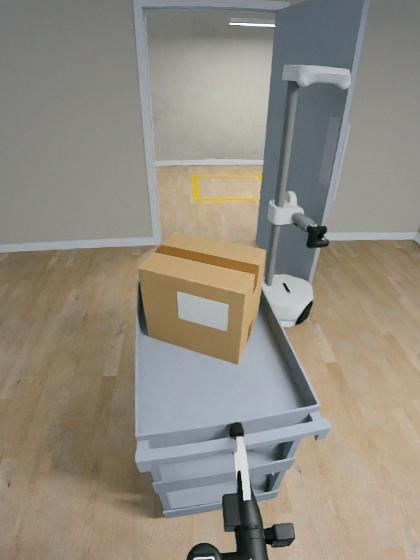

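Call:
move --blocking false --r2 '{"base":{"rotate_rad":0.06},"pace":"slow"}' --cameras '[]'

Call:
wait --seconds 3 --cameras '[]'

Call:
move --blocking false --r2 '{"base":{"strafe_m":0.07},"pace":"slow"}' --cameras '[]'

Call:
wait --seconds 4 --cameras '["r2_head_camera"]'

Scene clock: 717.40 s.
move: r2 moving
r1: as last shown
r1.lidar_m: 4.18 2.26 1.90 1.90 0.25 0.30 0.88 1.45 2.04 2.84 0.82 0.80
r1.motor_effort: lift_m=+22(22) arm_m=+5(5) wheel_0=+1(2) wheel_1=+5(5) wheel_2=-3(3)
r1.servo_current: wrist_yaw_rad=46(65) wrist_pitch_rad=46(52) wrist_roll_rad=39(52) gripper_m=39(46)
r1.contact_limits: translate_m 1
r1.wrist_depth_mm: 136 138 - - 368 201 - / 111 138 - - 373 202 - / 115 139 263 - 377 204 - / 136 155 - - 377 205 - / 1308 - - - 342 204 160 / 1464 - 194 - 191 205 - / 1430 1537 1576 143 342 179 -
r2.base_odometry: x=-0.463 y=-1.528 heading=-2.079
r2.turned_by_wheels: +0.059
r2.turned_by_imu: +0.058
r2.base_tilt: forward=-0.7 right=+0.1
r2.lidar_m: 0.39 0.40 2.21 2.14 2.24 3.07 2.96 3.10 2.71 2.61 2.74 0.44
r2.base_status: rotate_rad moving
r2.joint_positions: lift_m=+0.688 arm_m=+0.000 wrist_yaw_rad=-0.003 wrist_pitch_rad=+0.005 wrist_roll_rad=+1.569 gripper_m=-0.019
r2.joint_status: not commanded
r2.measured_speeds: translate_m=+0.000 strafe_m=+0.000 rotate_rad=+0.005 lift_m=+0.000 arm_m=+0.000 wrist_yaw_rad=+0.021 wrist_pitch_rad=+0.000 wrist_roll_rad=+0.000
r2.motor_effort: lift_m=+17(17) arm_m=-4(4) wheel_0=-2(13) wheel_1=-5(10) wheel_2=-6(11)
r2.servo_current: wrist_yaw_rad=46(65) wrist_pitch_rad=39(46) wrist_roll_rad=39(52) gripper_m=78(85)
r2.hand_pose: x=+0.4590 y=-0.0884 z=+0.8647 quat_wxyz=(+0.708, +0.707, +0.001, -0.003) (m; r2's base frame)
r2.wrist_depth_mm: - - - 174 235 1336 1138 / - - - 173 233 1366 - / - - 591 173 234 809 - / - 488 462 233 234 854 - / - - 492 172 233 831 - / - - 187 172 179 - - / - - 597 - 233 - -
pictures: none
No camera images: "cameras" was empty.

Scene clock: 717.70 s.
earlier move: r2 done
r1.base_odometry: x=-1.824 y=+1.743 heading=+2.956
r1.turned_by_wheels: +0.000
r1.turned_by_imu: +0.000
r1.base_tilt: forward=-1.6 right=+1.3
r1.lidar_m: 4.17 2.27 1.91 1.90 0.25 0.30 0.91 1.43 2.00 2.84 0.84 0.79
r1.base_status: not commanded
r1.joint_positions: lift_m=+0.500 arm_m=+0.000 wrist_yaw_rad=+3.092 wrist_pitch_rad=+0.002 wrist_roll_rad=+0.000 gripper_m=+0.056
r1.joint_status: not commanded
r1.measured_speeds: all 0
r1.motor_effort: lift_m=+22(22) arm_m=+5(5) wheel_0=+1(2) wheel_1=+5(5) wheel_2=-3(3)
r1.servo_current: wrist_yaw_rad=52(65) wrist_pitch_rad=39(52) wrist_roll_rad=39(59) gripper_m=46(46)
r1.contact_limits: translate_m 1
r1.hand_pose: x=-0.1129 y=+0.1016 z=+0.6773 quat_wxyz=(+0.025, -0.001, +0.000, +1.000) (m; r1's base frame)
r1.wrist_depth_mm: 136 138 - - 368 201 - / 111 139 - - 370 202 - / 115 139 264 - 375 204 - / 136 156 - - 379 204 - / 1308 - - - 342 205 160 / 1430 - 194 - 191 204 - / 1430 1499 1499 143 340 179 -
r2.base_odometry: x=-0.463 y=-1.528 heading=-2.079
r2.turned_by_wheels: +0.000
r2.turned_by_imu: +0.000
r2.base_tilt: forward=-0.7 right=+0.1
r2.lidar_m: 0.40 0.42 2.21 2.14 2.23 3.05 2.98 3.11 2.66 2.60 2.73 0.44
r2.base_status: done
r2.joint_positions: lift_m=+0.688 arm_m=+0.000 wrist_yaw_rad=-0.003 wrist_pitch_rad=+0.005 wrist_roll_rad=+1.569 gripper_m=-0.019
r2.joint_status: not commanded
r2.measured_speeds: all 0
r2.motor_effort: lift_m=+17(17) arm_m=-3(4) wheel_0=-4(13) wheel_1=-5(10) wheel_2=-6(11)
r2.servo_current: wrist_yaw_rad=46(65) wrist_pitch_rad=52(52) wrist_roll_rad=39(59) gripper_m=85(85)
r2.hand_pose: x=+0.4590 y=-0.0883 z=+0.8647 quat_wxyz=(+0.708, +0.707, +0.001, -0.003) (m; r2's base frame)
r2.wrist_depth_mm: - - - 173 233 1308 1182 / - - - 173 234 1397 - / - - 585 173 234 820 - / - 484 462 233 233 831 - / - - 496 172 233 831 - / - - 187 173 179 - - / - - 591 - 233 - -
wait: 0.30 of 3 s (r2 has come to rest)
pictures: none
No camera images: "cameras" was empty.

Scene clock: 718.20 s.
move: r2 moving
r1: as last shown
r1.lidar_m: 4.16 2.29 1.91 1.90 0.25 0.27 0.91 1.42 2.01 2.84 0.83 0.79
r1.servo_current: wrist_yaw_rad=33(65) wrist_pitch_rad=39(52) wrist_roll_rad=59(59) gripper_m=39(46)
r1.contact_limits: translate_m 1
r1.wrist_depth_mm: 136 138 - - 368 201 - / 111 138 - - 373 202 - / 115 139 262 - 377 204 - / 136 156 - - 382 205 - / 1308 - - - 342 206 160 / 1397 - 194 - 191 205 - / 1366 1499 1537 143 342 179 -
r2.base_odometry: x=-0.450 y=-1.535 heading=-2.080
r2.turned_by_wheels: +0.000
r2.turned_by_imu: -0.001
r2.base_tilt: forward=-0.7 right=+0.1
r2.lidar_m: 0.40 0.40 2.19 2.11 2.20 3.06 2.98 3.12 2.72 2.61 2.75 0.43
r2.base_status: strafe_m moving
r2.joint_positions: lift_m=+0.688 arm_m=+0.000 wrist_yaw_rad=-0.004 wrist_pitch_rad=+0.005 wrist_roll_rad=+1.569 gripper_m=-0.019
r2.joint_status: not commanded
r2.measured_speeds: translate_m=+0.000 strafe_m=+0.057 rotate_rad=-0.002 lift_m=+0.000 arm_m=+0.000 wrist_yaw_rad=-0.011 wrist_pitch_rad=+0.000 wrist_roll_rad=+0.000
r2.motor_effort: lift_m=+17(17) arm_m=-4(4) wheel_0=-9(13) wheel_1=+6(8) wheel_2=-1(5)
r2.servo_current: wrist_yaw_rad=46(52) wrist_pitch_rad=46(52) wrist_roll_rad=52(52) gripper_m=78(85)
r2.hand_pose: x=+0.4590 y=-0.0884 z=+0.8647 quat_wxyz=(+0.708, +0.707, +0.001, -0.003) (m; r2's base frame)
r2.wrist_depth_mm: - - 1708 174 236 1336 1138 / - - - 174 235 1366 - / - - 591 174 234 820 - / - 492 462 233 234 842 - / - - 500 172 234 831 - / - - 186 172 180 - - / - - 609 - 233 - -
pictures: none
No camera images: "cameras" was empty.

Scene clock: 719.53 s.
earlier move: r2 done
r1.base_odometry: x=-1.824 y=+1.743 heading=+2.956
r1.turned_by_wheels: +0.000
r1.turned_by_imu: +0.000
r1.base_tilt: forward=-1.6 right=+1.3
r1.lidar_m: 4.18 2.27 1.89 1.90 0.25 0.29 0.92 1.43 2.04 2.82 0.84 0.83
r1.base_status: not commanded
r1.joint_positions: lift_m=+0.500 arm_m=+0.000 wrist_yaw_rad=+3.092 wrist_pitch_rad=+0.002 wrist_roll_rad=+0.000 gripper_m=+0.056
r1.joint_status: not commanded
r1.measured_speeds: all 0
r1.motor_effort: lift_m=+22(22) arm_m=+5(5) wheel_0=+1(2) wheel_1=+5(5) wheel_2=-3(3)
r1.servo_current: wrist_yaw_rad=39(65) wrist_pitch_rad=46(52) wrist_roll_rad=46(65) gripper_m=46(52)
r1.contact_limits: translate_m 1
r1.hand_pose: x=-0.1129 y=+0.1016 z=+0.6773 quat_wxyz=(+0.025, -0.001, +0.000, +1.000) (m; r1's base frame)
r1.wrist_depth_mm: 136 138 - - 368 201 - / 111 138 - - 373 202 - / 115 139 263 - 375 204 - / 136 156 - - 379 205 - / 1281 - - - 340 205 161 / 1397 - 193 - 191 205 - / 1397 1537 1537 143 340 179 -
r2.base_odometry: x=-0.402 y=-1.562 heading=-2.080
r2.turned_by_wheels: +0.000
r2.turned_by_imu: +0.001
r2.base_tilt: forward=-0.7 right=+0.1
r2.lidar_m: 0.39 0.42 2.13 2.07 2.14 3.02 2.97 3.09 2.78 2.68 2.79 0.40
r2.base_status: done
r2.joint_positions: lift_m=+0.688 arm_m=+0.000 wrist_yaw_rad=-0.004 wrist_pitch_rad=+0.005 wrist_roll_rad=+1.569 gripper_m=-0.019
r2.joint_status: not commanded
r2.measured_speeds: all 0
r2.motor_effort: lift_m=+17(17) arm_m=-4(4) wheel_0=-4(16) wheel_1=+3(9) wheel_2=+0(5)
r2.servo_current: wrist_yaw_rad=33(59) wrist_pitch_rad=39(52) wrist_roll_rad=46(65) gripper_m=78(85)
r2.hand_pose: x=+0.4590 y=-0.0885 z=+0.8647 quat_wxyz=(+0.708, +0.707, +0.001, -0.003) (m; r2's base frame)
r2.wrist_depth_mm: - 1576 - 160 218 1366 1138 / - - - 163 221 750 - / - - 496 165 224 820 - / - 484 466 167 228 831 - / - - 521 170 230 854 - / - - 186 172 180 - - / - - - - 238 1576 -
wait: 1.33 of 4 s (r2 has come to rest)
pictures: r2_head_camera
Images, in order (width x height): r2_head_camera 420x560.

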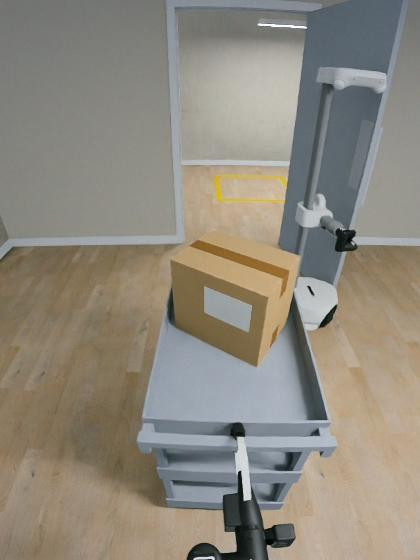

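Call:
move --blocking false --r2 '{"base":{"translate_m":-0.4,"strafe_m":-0.08},"pace":"slow"}' --cameras '[]'

Call:
wait --seconds 8 --cameras '["r2_head_camera"]'

Scene clock: 728.27 s.
move: r2 moving
r1: as last shown
r1.lidar_m: 4.18 2.25 1.90 1.90 0.25 0.28 0.92 1.42 2.03 2.84 0.85 0.84
r1.servo_current: wrist_yaw_rad=59(65) wrist_pitch_rad=33(46) wrist_roll_rad=33(59) gripper_m=39(46)
r1.contact_limits: translate_m 1
r1.wrist_depth_mm: 136 138 - - 370 200 - / 111 138 - - 370 202 - / 115 139 260 - 379 204 - / 137 156 - - 379 204 - / 1308 - - - 342 205 160 / 1397 - 193 - 191 206 - / 1397 1499 1499 143 343 179 -
r2.base_odometry: x=-0.398 y=-1.550 heading=-2.080
r2.turned_by_wheels: +0.000
r2.turned_by_imu: +0.001
r2.base_tilt: forward=-0.7 right=+0.1
r2.lidar_m: 0.40 0.43 2.13 2.08 2.17 3.03 2.95 3.07 2.77 2.68 2.82 0.41
r2.base_status: translate_m moving; strafe_m moving
r2.joint_positions: lift_m=+0.688 arm_m=+0.000 wrist_yaw_rad=+0.001 wrist_pitch_rad=+0.005 wrist_roll_rad=+1.569 gripper_m=-0.019
r2.joint_status: not commanded
r2.measured_speeds: translate_m=-0.050 strafe_m=-0.008 rotate_rad=-0.002 lift_m=+0.000 arm_m=+0.000 wrist_yaw_rad=+0.023 wrist_pitch_rad=+0.000 wrist_roll_rad=+0.000
r2.motor_effort: lift_m=+17(17) arm_m=-4(4) wheel_0=-2(8) wheel_1=-8(8) wheel_2=+13(13)
r2.servo_current: wrist_yaw_rad=46(59) wrist_pitch_rad=46(46) wrist_roll_rad=52(59) gripper_m=85(91)
r2.hand_pose: x=+0.4594 y=-0.0872 z=+0.8647 quat_wxyz=(+0.708, +0.707, +0.002, -0.002) (m; r2's base frame)
r2.wrist_depth_mm: - 1537 - 156 214 1336 1138 / - - - 159 218 798 - / - - 473 162 222 820 - / - 492 469 166 226 831 - / - - 535 170 231 - - / - - 186 172 179 - - / - - - - - 1661 500
pictures: none
No camera images: "cameras" was empty.

Scene clock: 733.10 s.
earlier move: r2 done
r1.base_odometry: x=-1.824 y=+1.743 heading=+2.956
r1.turned_by_wheels: +0.000
r1.turned_by_imu: +0.000
r1.base_tilt: forward=-1.6 right=+1.3
r1.lidar_m: 4.16 2.28 1.92 1.88 0.25 0.29 0.92 1.44 2.02 2.82 1.27 1.13
r1.base_status: not commanded
r1.joint_positions: lift_m=+0.500 arm_m=+0.000 wrist_yaw_rad=+3.092 wrist_pitch_rad=+0.002 wrist_roll_rad=+0.000 gripper_m=+0.056
r1.joint_status: not commanded
r1.measured_speeds: all 0
r1.motor_effort: lift_m=+22(22) arm_m=+5(5) wheel_0=+1(2) wheel_1=+5(6) wheel_2=-3(3)
r1.servo_current: wrist_yaw_rad=65(72) wrist_pitch_rad=46(52) wrist_roll_rad=46(65) gripper_m=46(52)
r1.contact_limits: translate_m 1
r1.hand_pose: x=-0.1129 y=+0.1016 z=+0.6773 quat_wxyz=(+0.025, -0.001, +0.000, +1.000) (m; r1's base frame)
r1.wrist_depth_mm: 136 138 - - 368 200 - / 111 138 - - 373 202 - / 115 139 264 - 377 204 - / 136 156 - - 379 204 - / 1308 - - - 340 204 160 / 1397 - 194 - 191 205 - / 1366 1499 1537 143 345 179 -
r2.base_odometry: x=-0.277 y=-1.174 heading=-2.079
r2.turned_by_wheels: +0.000
r2.turned_by_imu: +0.002
r2.base_tilt: forward=-0.7 right=+0.0
r2.lidar_m: 0.39 0.42 2.24 2.14 2.23 2.64 2.56 2.70 2.67 2.59 2.72 0.43
r2.base_status: done
r2.joint_positions: lift_m=+0.688 arm_m=+0.000 wrist_yaw_rad=+0.002 wrist_pitch_rad=+0.005 wrist_roll_rad=+1.569 gripper_m=-0.019
r2.joint_status: not commanded
r2.measured_speeds: all 0
r2.motor_effort: lift_m=+17(18) arm_m=-4(4) wheel_0=+0(8) wheel_1=-4(9) wheel_2=+7(14)
r2.servo_current: wrist_yaw_rad=46(65) wrist_pitch_rad=39(52) wrist_roll_rad=46(65) gripper_m=78(91)
r2.hand_pose: x=+0.4595 y=-0.0868 z=+0.8647 quat_wxyz=(+0.708, +0.707, +0.003, -0.001) (m; r2's base frame)
r2.wrist_depth_mm: - - - 168 229 1537 1160 / - - - 169 229 1397 - / - - 539 170 231 831 - / - 473 459 231 231 831 - / - - 508 172 232 842 - / - - 186 172 179 - - / - - - - 236 1661 -
wait: 4.83 of 8 s (r2 has come to rest)
pictures: r2_head_camera
Images, in order (width x height): r2_head_camera 420x560.

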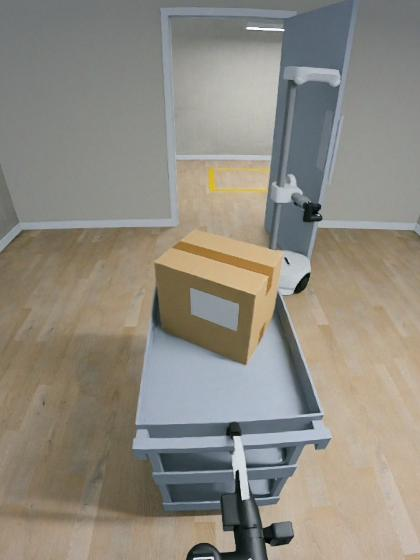

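Call:
move --blocking false --r2 '{"base":{"translate_m":0.25},"pace":"slow"}' --cameras '[]'

Call:
wait --seconds 6 --cameras '["r2_head_camera"]'

Scene clock: 738.77 s.
move: r2 moving
r1: as last shown
r1.lidar_m: 4.18 2.26 1.91 1.88 0.25 0.29 0.95 1.43 2.04 2.85 1.29 1.16
r1.motor_effort: lift_m=+22(22) arm_m=+5(5) wheel_0=+1(2) wheel_1=+5(5) wheel_2=-3(3)
r1.servo_current: wrist_yaw_rad=46(59) wrist_pitch_rad=39(52) wrist_roll_rad=39(72) gripper_m=46(46)
r1.contact_limits: translate_m 1
r1.wrist_depth_mm: 136 138 - - 368 201 - / 112 139 - - 373 202 - / 115 139 263 - 377 204 - / 136 156 - - 382 205 - / 1308 - - - 342 205 161 / 1397 - 194 - 191 204 - / 1397 1464 1537 143 340 180 -
r2.base_odometry: x=-0.283 y=-1.184 heading=-2.079
r2.turned_by_wheels: +0.000
r2.turned_by_imu: +0.001
r2.base_tilt: forward=-0.7 right=+0.0
r2.lidar_m: 0.38 0.41 2.23 2.13 2.23 2.66 2.56 2.69 2.68 2.56 2.73 0.43
r2.base_status: translate_m moving
r2.joint_positions: lift_m=+0.688 arm_m=+0.000 wrist_yaw_rad=+0.002 wrist_pitch_rad=+0.005 wrist_roll_rad=+1.569 gripper_m=-0.019
r2.joint_status: not commanded
r2.measured_speeds: translate_m=+0.049 strafe_m=+0.000 rotate_rad=+0.002 lift_m=+0.000 arm_m=+0.000 wrist_yaw_rad=+0.000 wrist_pitch_rad=+0.000 wrist_roll_rad=+0.000
r2.motor_effort: lift_m=+17(17) arm_m=-4(4) wheel_0=+9(11) wheel_1=+7(7) wheel_2=-10(10)
r2.servo_current: wrist_yaw_rad=46(59) wrist_pitch_rad=46(46) wrist_roll_rad=46(52) gripper_m=85(91)
r2.hand_pose: x=+0.4595 y=-0.0868 z=+0.8647 quat_wxyz=(+0.708, +0.707, +0.003, -0.001) (m; r2's base frame)
r2.wrist_depth_mm: - - - 167 229 1576 1160 / - - - 169 229 1499 - / - - 554 170 229 809 - / - 469 466 229 230 831 - / - - 508 172 232 842 - / - - 186 171 179 - - / - - - - 235 1708 -
pictures: none
No camera images: "cameras" was empty.

Scene clock: 742.07 s.
earlier move: r2 done
r1.base_odometry: x=-1.824 y=+1.743 heading=+2.956
r1.turned_by_wheels: +0.000
r1.turned_by_imu: +0.000
r1.base_tilt: forward=-1.6 right=+1.3
r1.lidar_m: 4.14 2.27 1.88 1.90 0.25 0.27 0.91 1.44 2.02 2.83 1.00 0.92
r1.base_status: not commanded
r1.joint_positions: lift_m=+0.500 arm_m=+0.000 wrist_yaw_rad=+3.092 wrist_pitch_rad=+0.002 wrist_roll_rad=+0.000 gripper_m=+0.056
r1.joint_status: not commanded
r1.measured_speeds: all 0
r1.motor_effort: lift_m=+22(22) arm_m=+5(5) wheel_0=+1(2) wheel_1=+5(5) wheel_2=-3(3)
r1.servo_current: wrist_yaw_rad=52(78) wrist_pitch_rad=33(52) wrist_roll_rad=46(72) gripper_m=52(52)
r1.contact_limits: translate_m 1
r1.hand_pose: x=-0.1129 y=+0.1016 z=+0.6773 quat_wxyz=(+0.025, -0.001, +0.000, +1.000) (m; r1's base frame)
r1.wrist_depth_mm: 136 138 - - 368 200 - / 111 139 - - 370 202 - / 116 139 264 - 377 204 - / 136 156 - - 382 204 - / 1308 - - - 340 206 161 / 1430 - 194 - 191 204 - / 1397 1499 1499 143 342 179 -
r2.base_odometry: x=-0.398 y=-1.392 heading=-2.079
r2.turned_by_wheels: -0.001
r2.turned_by_imu: +0.000
r2.base_tilt: forward=-0.7 right=+0.1
r2.lidar_m: 0.39 0.43 2.22 2.15 2.22 2.92 2.81 2.96 2.67 2.59 2.73 0.41
r2.base_status: done
r2.joint_positions: lift_m=+0.688 arm_m=+0.000 wrist_yaw_rad=-0.002 wrist_pitch_rad=+0.005 wrist_roll_rad=+1.569 gripper_m=-0.019
r2.joint_status: not commanded
r2.measured_speeds: all 0
r2.motor_effort: lift_m=+17(17) arm_m=-3(4) wheel_0=+2(12) wheel_1=+4(8) wheel_2=-7(13)
r2.servo_current: wrist_yaw_rad=46(59) wrist_pitch_rad=46(52) wrist_roll_rad=52(59) gripper_m=85(91)
r2.hand_pose: x=+0.4591 y=-0.0880 z=+0.8647 quat_wxyz=(+0.708, +0.707, +0.001, -0.003) (m; r2's base frame)
r2.wrist_depth_mm: - - 1808 163 223 1464 1160 / - - - 166 225 1464 - / - - 521 167 228 831 - / - 480 459 227 229 842 - / - - 517 170 233 842 - / - - 186 171 180 - - / - - - - 236 1537 -
wait: 3.30 of 6 s (r2 has come to rest)
pictures: r2_head_camera
Images, in order (width x height): r2_head_camera 420x560.

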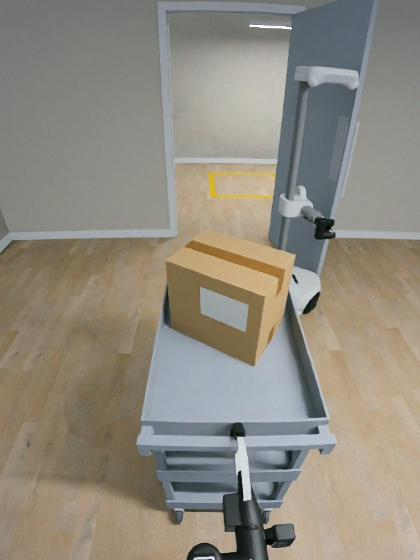

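Call:
move --blocking false --r2 '{"base":{"translate_m":0.2},"pace":"slow"}' --cameras '[]'

Call:
wait --seconds 6 --cameras '["r2_head_camera"]'

Scene clock: 745.87 s.
move: r2 moving
r1: as last shown
r1.lidar_m: 4.17 2.28 1.90 1.90 0.25 0.28 0.94 1.44 2.02 2.82 0.98 0.92
r1.motor_effort: lift_m=+22(22) arm_m=+5(5) wheel_0=+1(2) wheel_1=+5(6) wheel_2=-3(3)
r1.servo_current: wrist_yaw_rad=52(72) wrist_pitch_rad=46(46) wrist_roll_rad=59(59) gripper_m=39(46)
r1.contact_limits: translate_m 1
r1.wrist_depth_mm: 136 138 - - 366 201 - / 112 138 - - 370 202 - / 116 139 263 - 377 203 - / 136 156 - - 382 204 - / 1308 - - - 342 205 160 / 1430 - 193 - 191 204 - / 1397 1499 1537 143 340 179 -
r2.base_odometry: x=-0.405 y=-1.403 heading=-2.080
r2.turned_by_wheels: +0.000
r2.turned_by_imu: +0.000
r2.base_tilt: forward=-0.7 right=+0.1
r2.lidar_m: 0.38 0.43 2.23 2.14 2.24 2.94 2.85 2.99 2.68 2.58 2.72 0.44
r2.base_status: translate_m moving
r2.joint_positions: lift_m=+0.688 arm_m=+0.000 wrist_yaw_rad=-0.002 wrist_pitch_rad=+0.005 wrist_roll_rad=+1.569 gripper_m=-0.019
r2.joint_status: not commanded
r2.measured_speeds: translate_m=+0.050 strafe_m=+0.000 rotate_rad=+0.002 lift_m=+0.000 arm_m=+0.000 wrist_yaw_rad=-0.003 wrist_pitch_rad=+0.000 wrist_roll_rad=+0.000
r2.motor_effort: lift_m=+17(17) arm_m=-4(4) wheel_0=+6(7) wheel_1=+5(7) wheel_2=-15(16)
r2.servo_current: wrist_yaw_rad=46(59) wrist_pitch_rad=46(52) wrist_roll_rad=33(52) gripper_m=78(85)
r2.hand_pose: x=+0.4591 y=-0.0881 z=+0.8647 quat_wxyz=(+0.708, +0.707, +0.001, -0.003) (m; r2's base frame)
r2.wrist_depth_mm: - - 1756 164 223 1430 1138 / - - - 166 224 1464 - / - - 521 167 227 820 - / - 480 462 228 229 842 - / - - 517 171 231 842 - / - - 187 172 180 - - / - - - - 235 1576 -
pictures: none
No camera images: "cameras" was empty.

Scene clock: 748.63 s.
earlier move: r2 done
r1.base_odometry: x=-1.824 y=+1.743 heading=+2.956
r1.turned_by_wheels: +0.000
r1.turned_by_imu: +0.000
r1.base_tilt: forward=-1.6 right=+1.3
r1.lidar_m: 4.17 2.27 1.90 1.88 0.25 0.29 0.91 1.44 2.01 2.83 0.76 0.74
r1.base_status: not commanded
r1.joint_positions: lift_m=+0.500 arm_m=+0.000 wrist_yaw_rad=+3.092 wrist_pitch_rad=+0.002 wrist_roll_rad=+0.000 gripper_m=+0.056
r1.joint_status: not commanded
r1.measured_speeds: all 0
r1.motor_effort: lift_m=+22(22) arm_m=+5(5) wheel_0=+2(2) wheel_1=+5(6) wheel_2=-3(3)
r1.servo_current: wrist_yaw_rad=39(72) wrist_pitch_rad=39(52) wrist_roll_rad=52(65) gripper_m=46(46)
r1.contact_limits: translate_m 1
r1.hand_pose: x=-0.1129 y=+0.1016 z=+0.6773 quat_wxyz=(+0.025, -0.001, +0.000, +1.000) (m; r1's base frame)
r1.wrist_depth_mm: 136 138 - - 368 201 - / 111 138 - - 375 202 - / 115 139 264 - 377 203 - / 136 156 - - 382 204 - / 1308 - - - 342 204 161 / 1397 - 194 - 191 205 - / 1397 1464 1576 143 343 179 -
r2.base_odometry: x=-0.496 y=-1.566 heading=-2.079
r2.turned_by_wheels: +0.000
r2.turned_by_imu: +0.000
r2.base_tilt: forward=-0.7 right=+0.0
r2.lidar_m: 0.41 0.42 2.20 2.15 2.26 3.11 3.01 3.16 2.68 2.60 2.74 0.44
r2.base_status: done
r2.joint_positions: lift_m=+0.688 arm_m=+0.000 wrist_yaw_rad=-0.003 wrist_pitch_rad=+0.005 wrist_roll_rad=+1.569 gripper_m=-0.019
r2.joint_status: not commanded
r2.measured_speeds: all 0
r2.motor_effort: lift_m=+17(17) arm_m=-4(4) wheel_0=+2(9) wheel_1=+4(8) wheel_2=-7(16)
r2.servo_current: wrist_yaw_rad=52(59) wrist_pitch_rad=39(52) wrist_roll_rad=46(59) gripper_m=78(85)
r2.hand_pose: x=+0.4590 y=-0.0883 z=+0.8647 quat_wxyz=(+0.708, +0.707, +0.001, -0.003) (m; r2's base frame)
r2.wrist_depth_mm: - - - 162 220 1281 1182 / - - - 164 224 1308 - / - - 512 166 226 820 - / - 480 466 228 229 831 - / - - 521 170 231 854 - / - - 186 172 180 - - / - - - - 237 1661 -
wait: 2.77 of 6 s (r2 has come to rest)
pictures: r2_head_camera
Images, in order (width x height): r2_head_camera 420x560.

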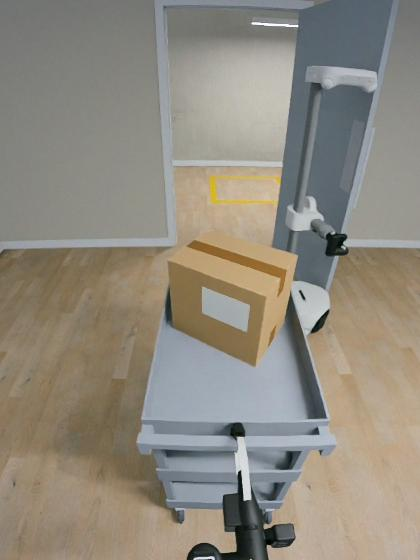

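Call:
move --blocking false --r2 '{"base":{"translate_m":0.2},"pace":"slow"}' --cameras '[]'

Call:
wait --seconds 6 --cameras '["r2_head_camera","r1_head_right_camera"]'

Scene clock: 754.10 s.
move: r2 moving
r1: as last shown
r1.base_tilt: forward=-1.6 right=+1.2
r1.lidar_m: 4.17 2.25 1.90 1.90 0.25 0.28 0.92 1.41 2.04 2.85 0.73 0.73
r1.motor_effort: lift_m=+22(22) arm_m=+5(5) wheel_0=+2(2) wheel_1=+5(5) wheel_2=-3(3)
r1.servo_current: wrist_yaw_rad=59(59) wrist_pitch_rad=46(52) wrist_roll_rad=46(59) gripper_m=39(46)
r1.contact_limits: translate_m 1
r1.wrist_depth_mm: 136 138 - - 368 201 - / 112 138 - - 375 202 - / 115 139 263 - 377 203 - / 136 156 - - 382 205 - / 1308 - - - 342 205 161 / 1430 - 193 - 191 204 - / 1397 1499 1499 143 340 179 -
r2.base_odometry: x=-0.502 y=-1.577 heading=-2.079
r2.turned_by_wheels: +0.000
r2.turned_by_imu: +0.000
r2.base_tilt: forward=-0.6 right=+0.1
r2.lidar_m: 0.40 0.43 2.22 2.13 2.24 3.11 3.05 3.19 2.70 2.57 2.73 0.44
r2.base_status: translate_m moving
r2.joint_positions: lift_m=+0.688 arm_m=+0.000 wrist_yaw_rad=-0.003 wrist_pitch_rad=+0.005 wrist_roll_rad=+1.569 gripper_m=-0.019
r2.joint_status: not commanded
r2.measured_speeds: translate_m=+0.049 strafe_m=+0.000 rotate_rad=-0.001 lift_m=+0.000 arm_m=+0.000 wrist_yaw_rad=+0.000 wrist_pitch_rad=+0.000 wrist_roll_rad=+0.000
r2.motor_effort: lift_m=+17(18) arm_m=-3(4) wheel_0=+6(7) wheel_1=+6(8) wheel_2=-13(14)
r2.servo_current: wrist_yaw_rad=39(52) wrist_pitch_rad=46(52) wrist_roll_rad=46(59) gripper_m=85(85)
r2.hand_pose: x=+0.4590 y=-0.0883 z=+0.8647 quat_wxyz=(+0.708, +0.707, +0.001, -0.003) (m; r2's base frame)
r2.wrist_depth_mm: - - - 163 221 1281 1138 / - - - 164 223 1308 - / - - 512 166 227 820 - / - 480 462 229 228 831 - / - - 521 170 232 842 - / - - 186 172 180 - - / - - - - 236 1756 -
pictures: none
No camera images: "cameras" was empty.

Scene clock: 756.87 s.
earlier move: r2 done
r1.base_odometry: x=-1.824 y=+1.743 heading=+2.956
r1.turned_by_wheels: +0.000
r1.turned_by_imu: +0.000
r1.base_tilt: forward=-1.6 right=+1.3
r1.lidar_m: 4.19 2.24 1.89 1.90 0.25 0.29 0.89 1.44 2.04 2.81 0.60 0.73
r1.base_status: not commanded
r1.joint_positions: lift_m=+0.500 arm_m=+0.000 wrist_yaw_rad=+3.092 wrist_pitch_rad=+0.002 wrist_roll_rad=+0.000 gripper_m=+0.056
r1.joint_status: not commanded
r1.measured_speeds: all 0
r1.motor_effort: lift_m=+22(22) arm_m=+5(5) wheel_0=+2(2) wheel_1=+5(5) wheel_2=-3(3)
r1.servo_current: wrist_yaw_rad=52(65) wrist_pitch_rad=39(52) wrist_roll_rad=52(59) gripper_m=39(52)
r1.contact_limits: translate_m 1
r1.hand_pose: x=-0.1129 y=+0.1016 z=+0.6773 quat_wxyz=(+0.025, -0.001, +0.000, +1.000) (m; r1's base frame)
r1.wrist_depth_mm: 136 138 - - 368 202 - / 111 139 - - 373 203 - / 115 139 264 - 377 204 - / 136 156 - - 382 205 - / 1308 - - - 343 205 161 / 1397 - 193 - 191 205 - / 1397 1537 1537 143 342 179 -
r2.base_odometry: x=-0.593 y=-1.741 heading=-2.079
r2.turned_by_wheels: +0.000
r2.turned_by_imu: +0.000
r2.base_tilt: forward=-0.7 right=+0.1
r2.lidar_m: 0.39 0.42 2.21 2.14 2.27 3.16 3.25 3.36 2.69 2.60 2.73 0.43
r2.base_status: done
r2.joint_positions: lift_m=+0.688 arm_m=+0.000 wrist_yaw_rad=-0.003 wrist_pitch_rad=+0.005 wrist_roll_rad=+1.569 gripper_m=-0.019
r2.joint_status: not commanded
r2.measured_speeds: all 0
r2.motor_effort: lift_m=+17(18) arm_m=-4(4) wheel_0=+3(8) wheel_1=+3(8) wheel_2=-7(14)
r2.servo_current: wrist_yaw_rad=52(59) wrist_pitch_rad=52(52) wrist_roll_rad=59(59) gripper_m=85(85)
r2.hand_pose: x=+0.4590 y=-0.0883 z=+0.8647 quat_wxyz=(+0.708, +0.707, +0.001, -0.003) (m; r2's base frame)
r2.wrist_depth_mm: 1708 - - 165 225 1138 1098 / - - - 167 226 1182 - / - - 525 168 228 831 - / - 477 462 229 230 842 - / - - 512 171 232 842 - / - - 186 173 180 - - / - - - - 236 1661 -
wait: 2.77 of 6 s (r2 has come to rest)
pictures: r1_head_right_camera, r2_head_camera
Images, in order (width x height): r1_head_right_camera 420x672, r2_head_camera 420x560.

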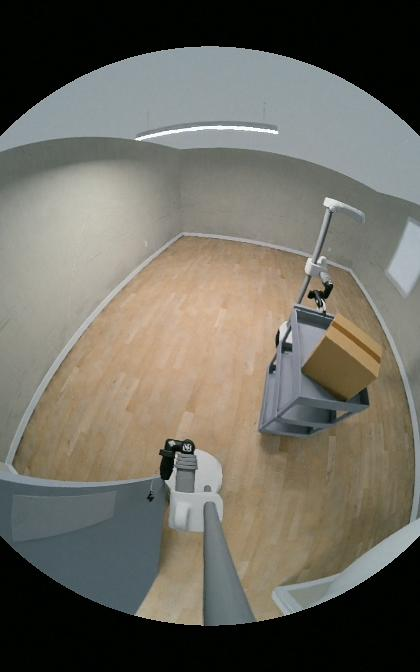

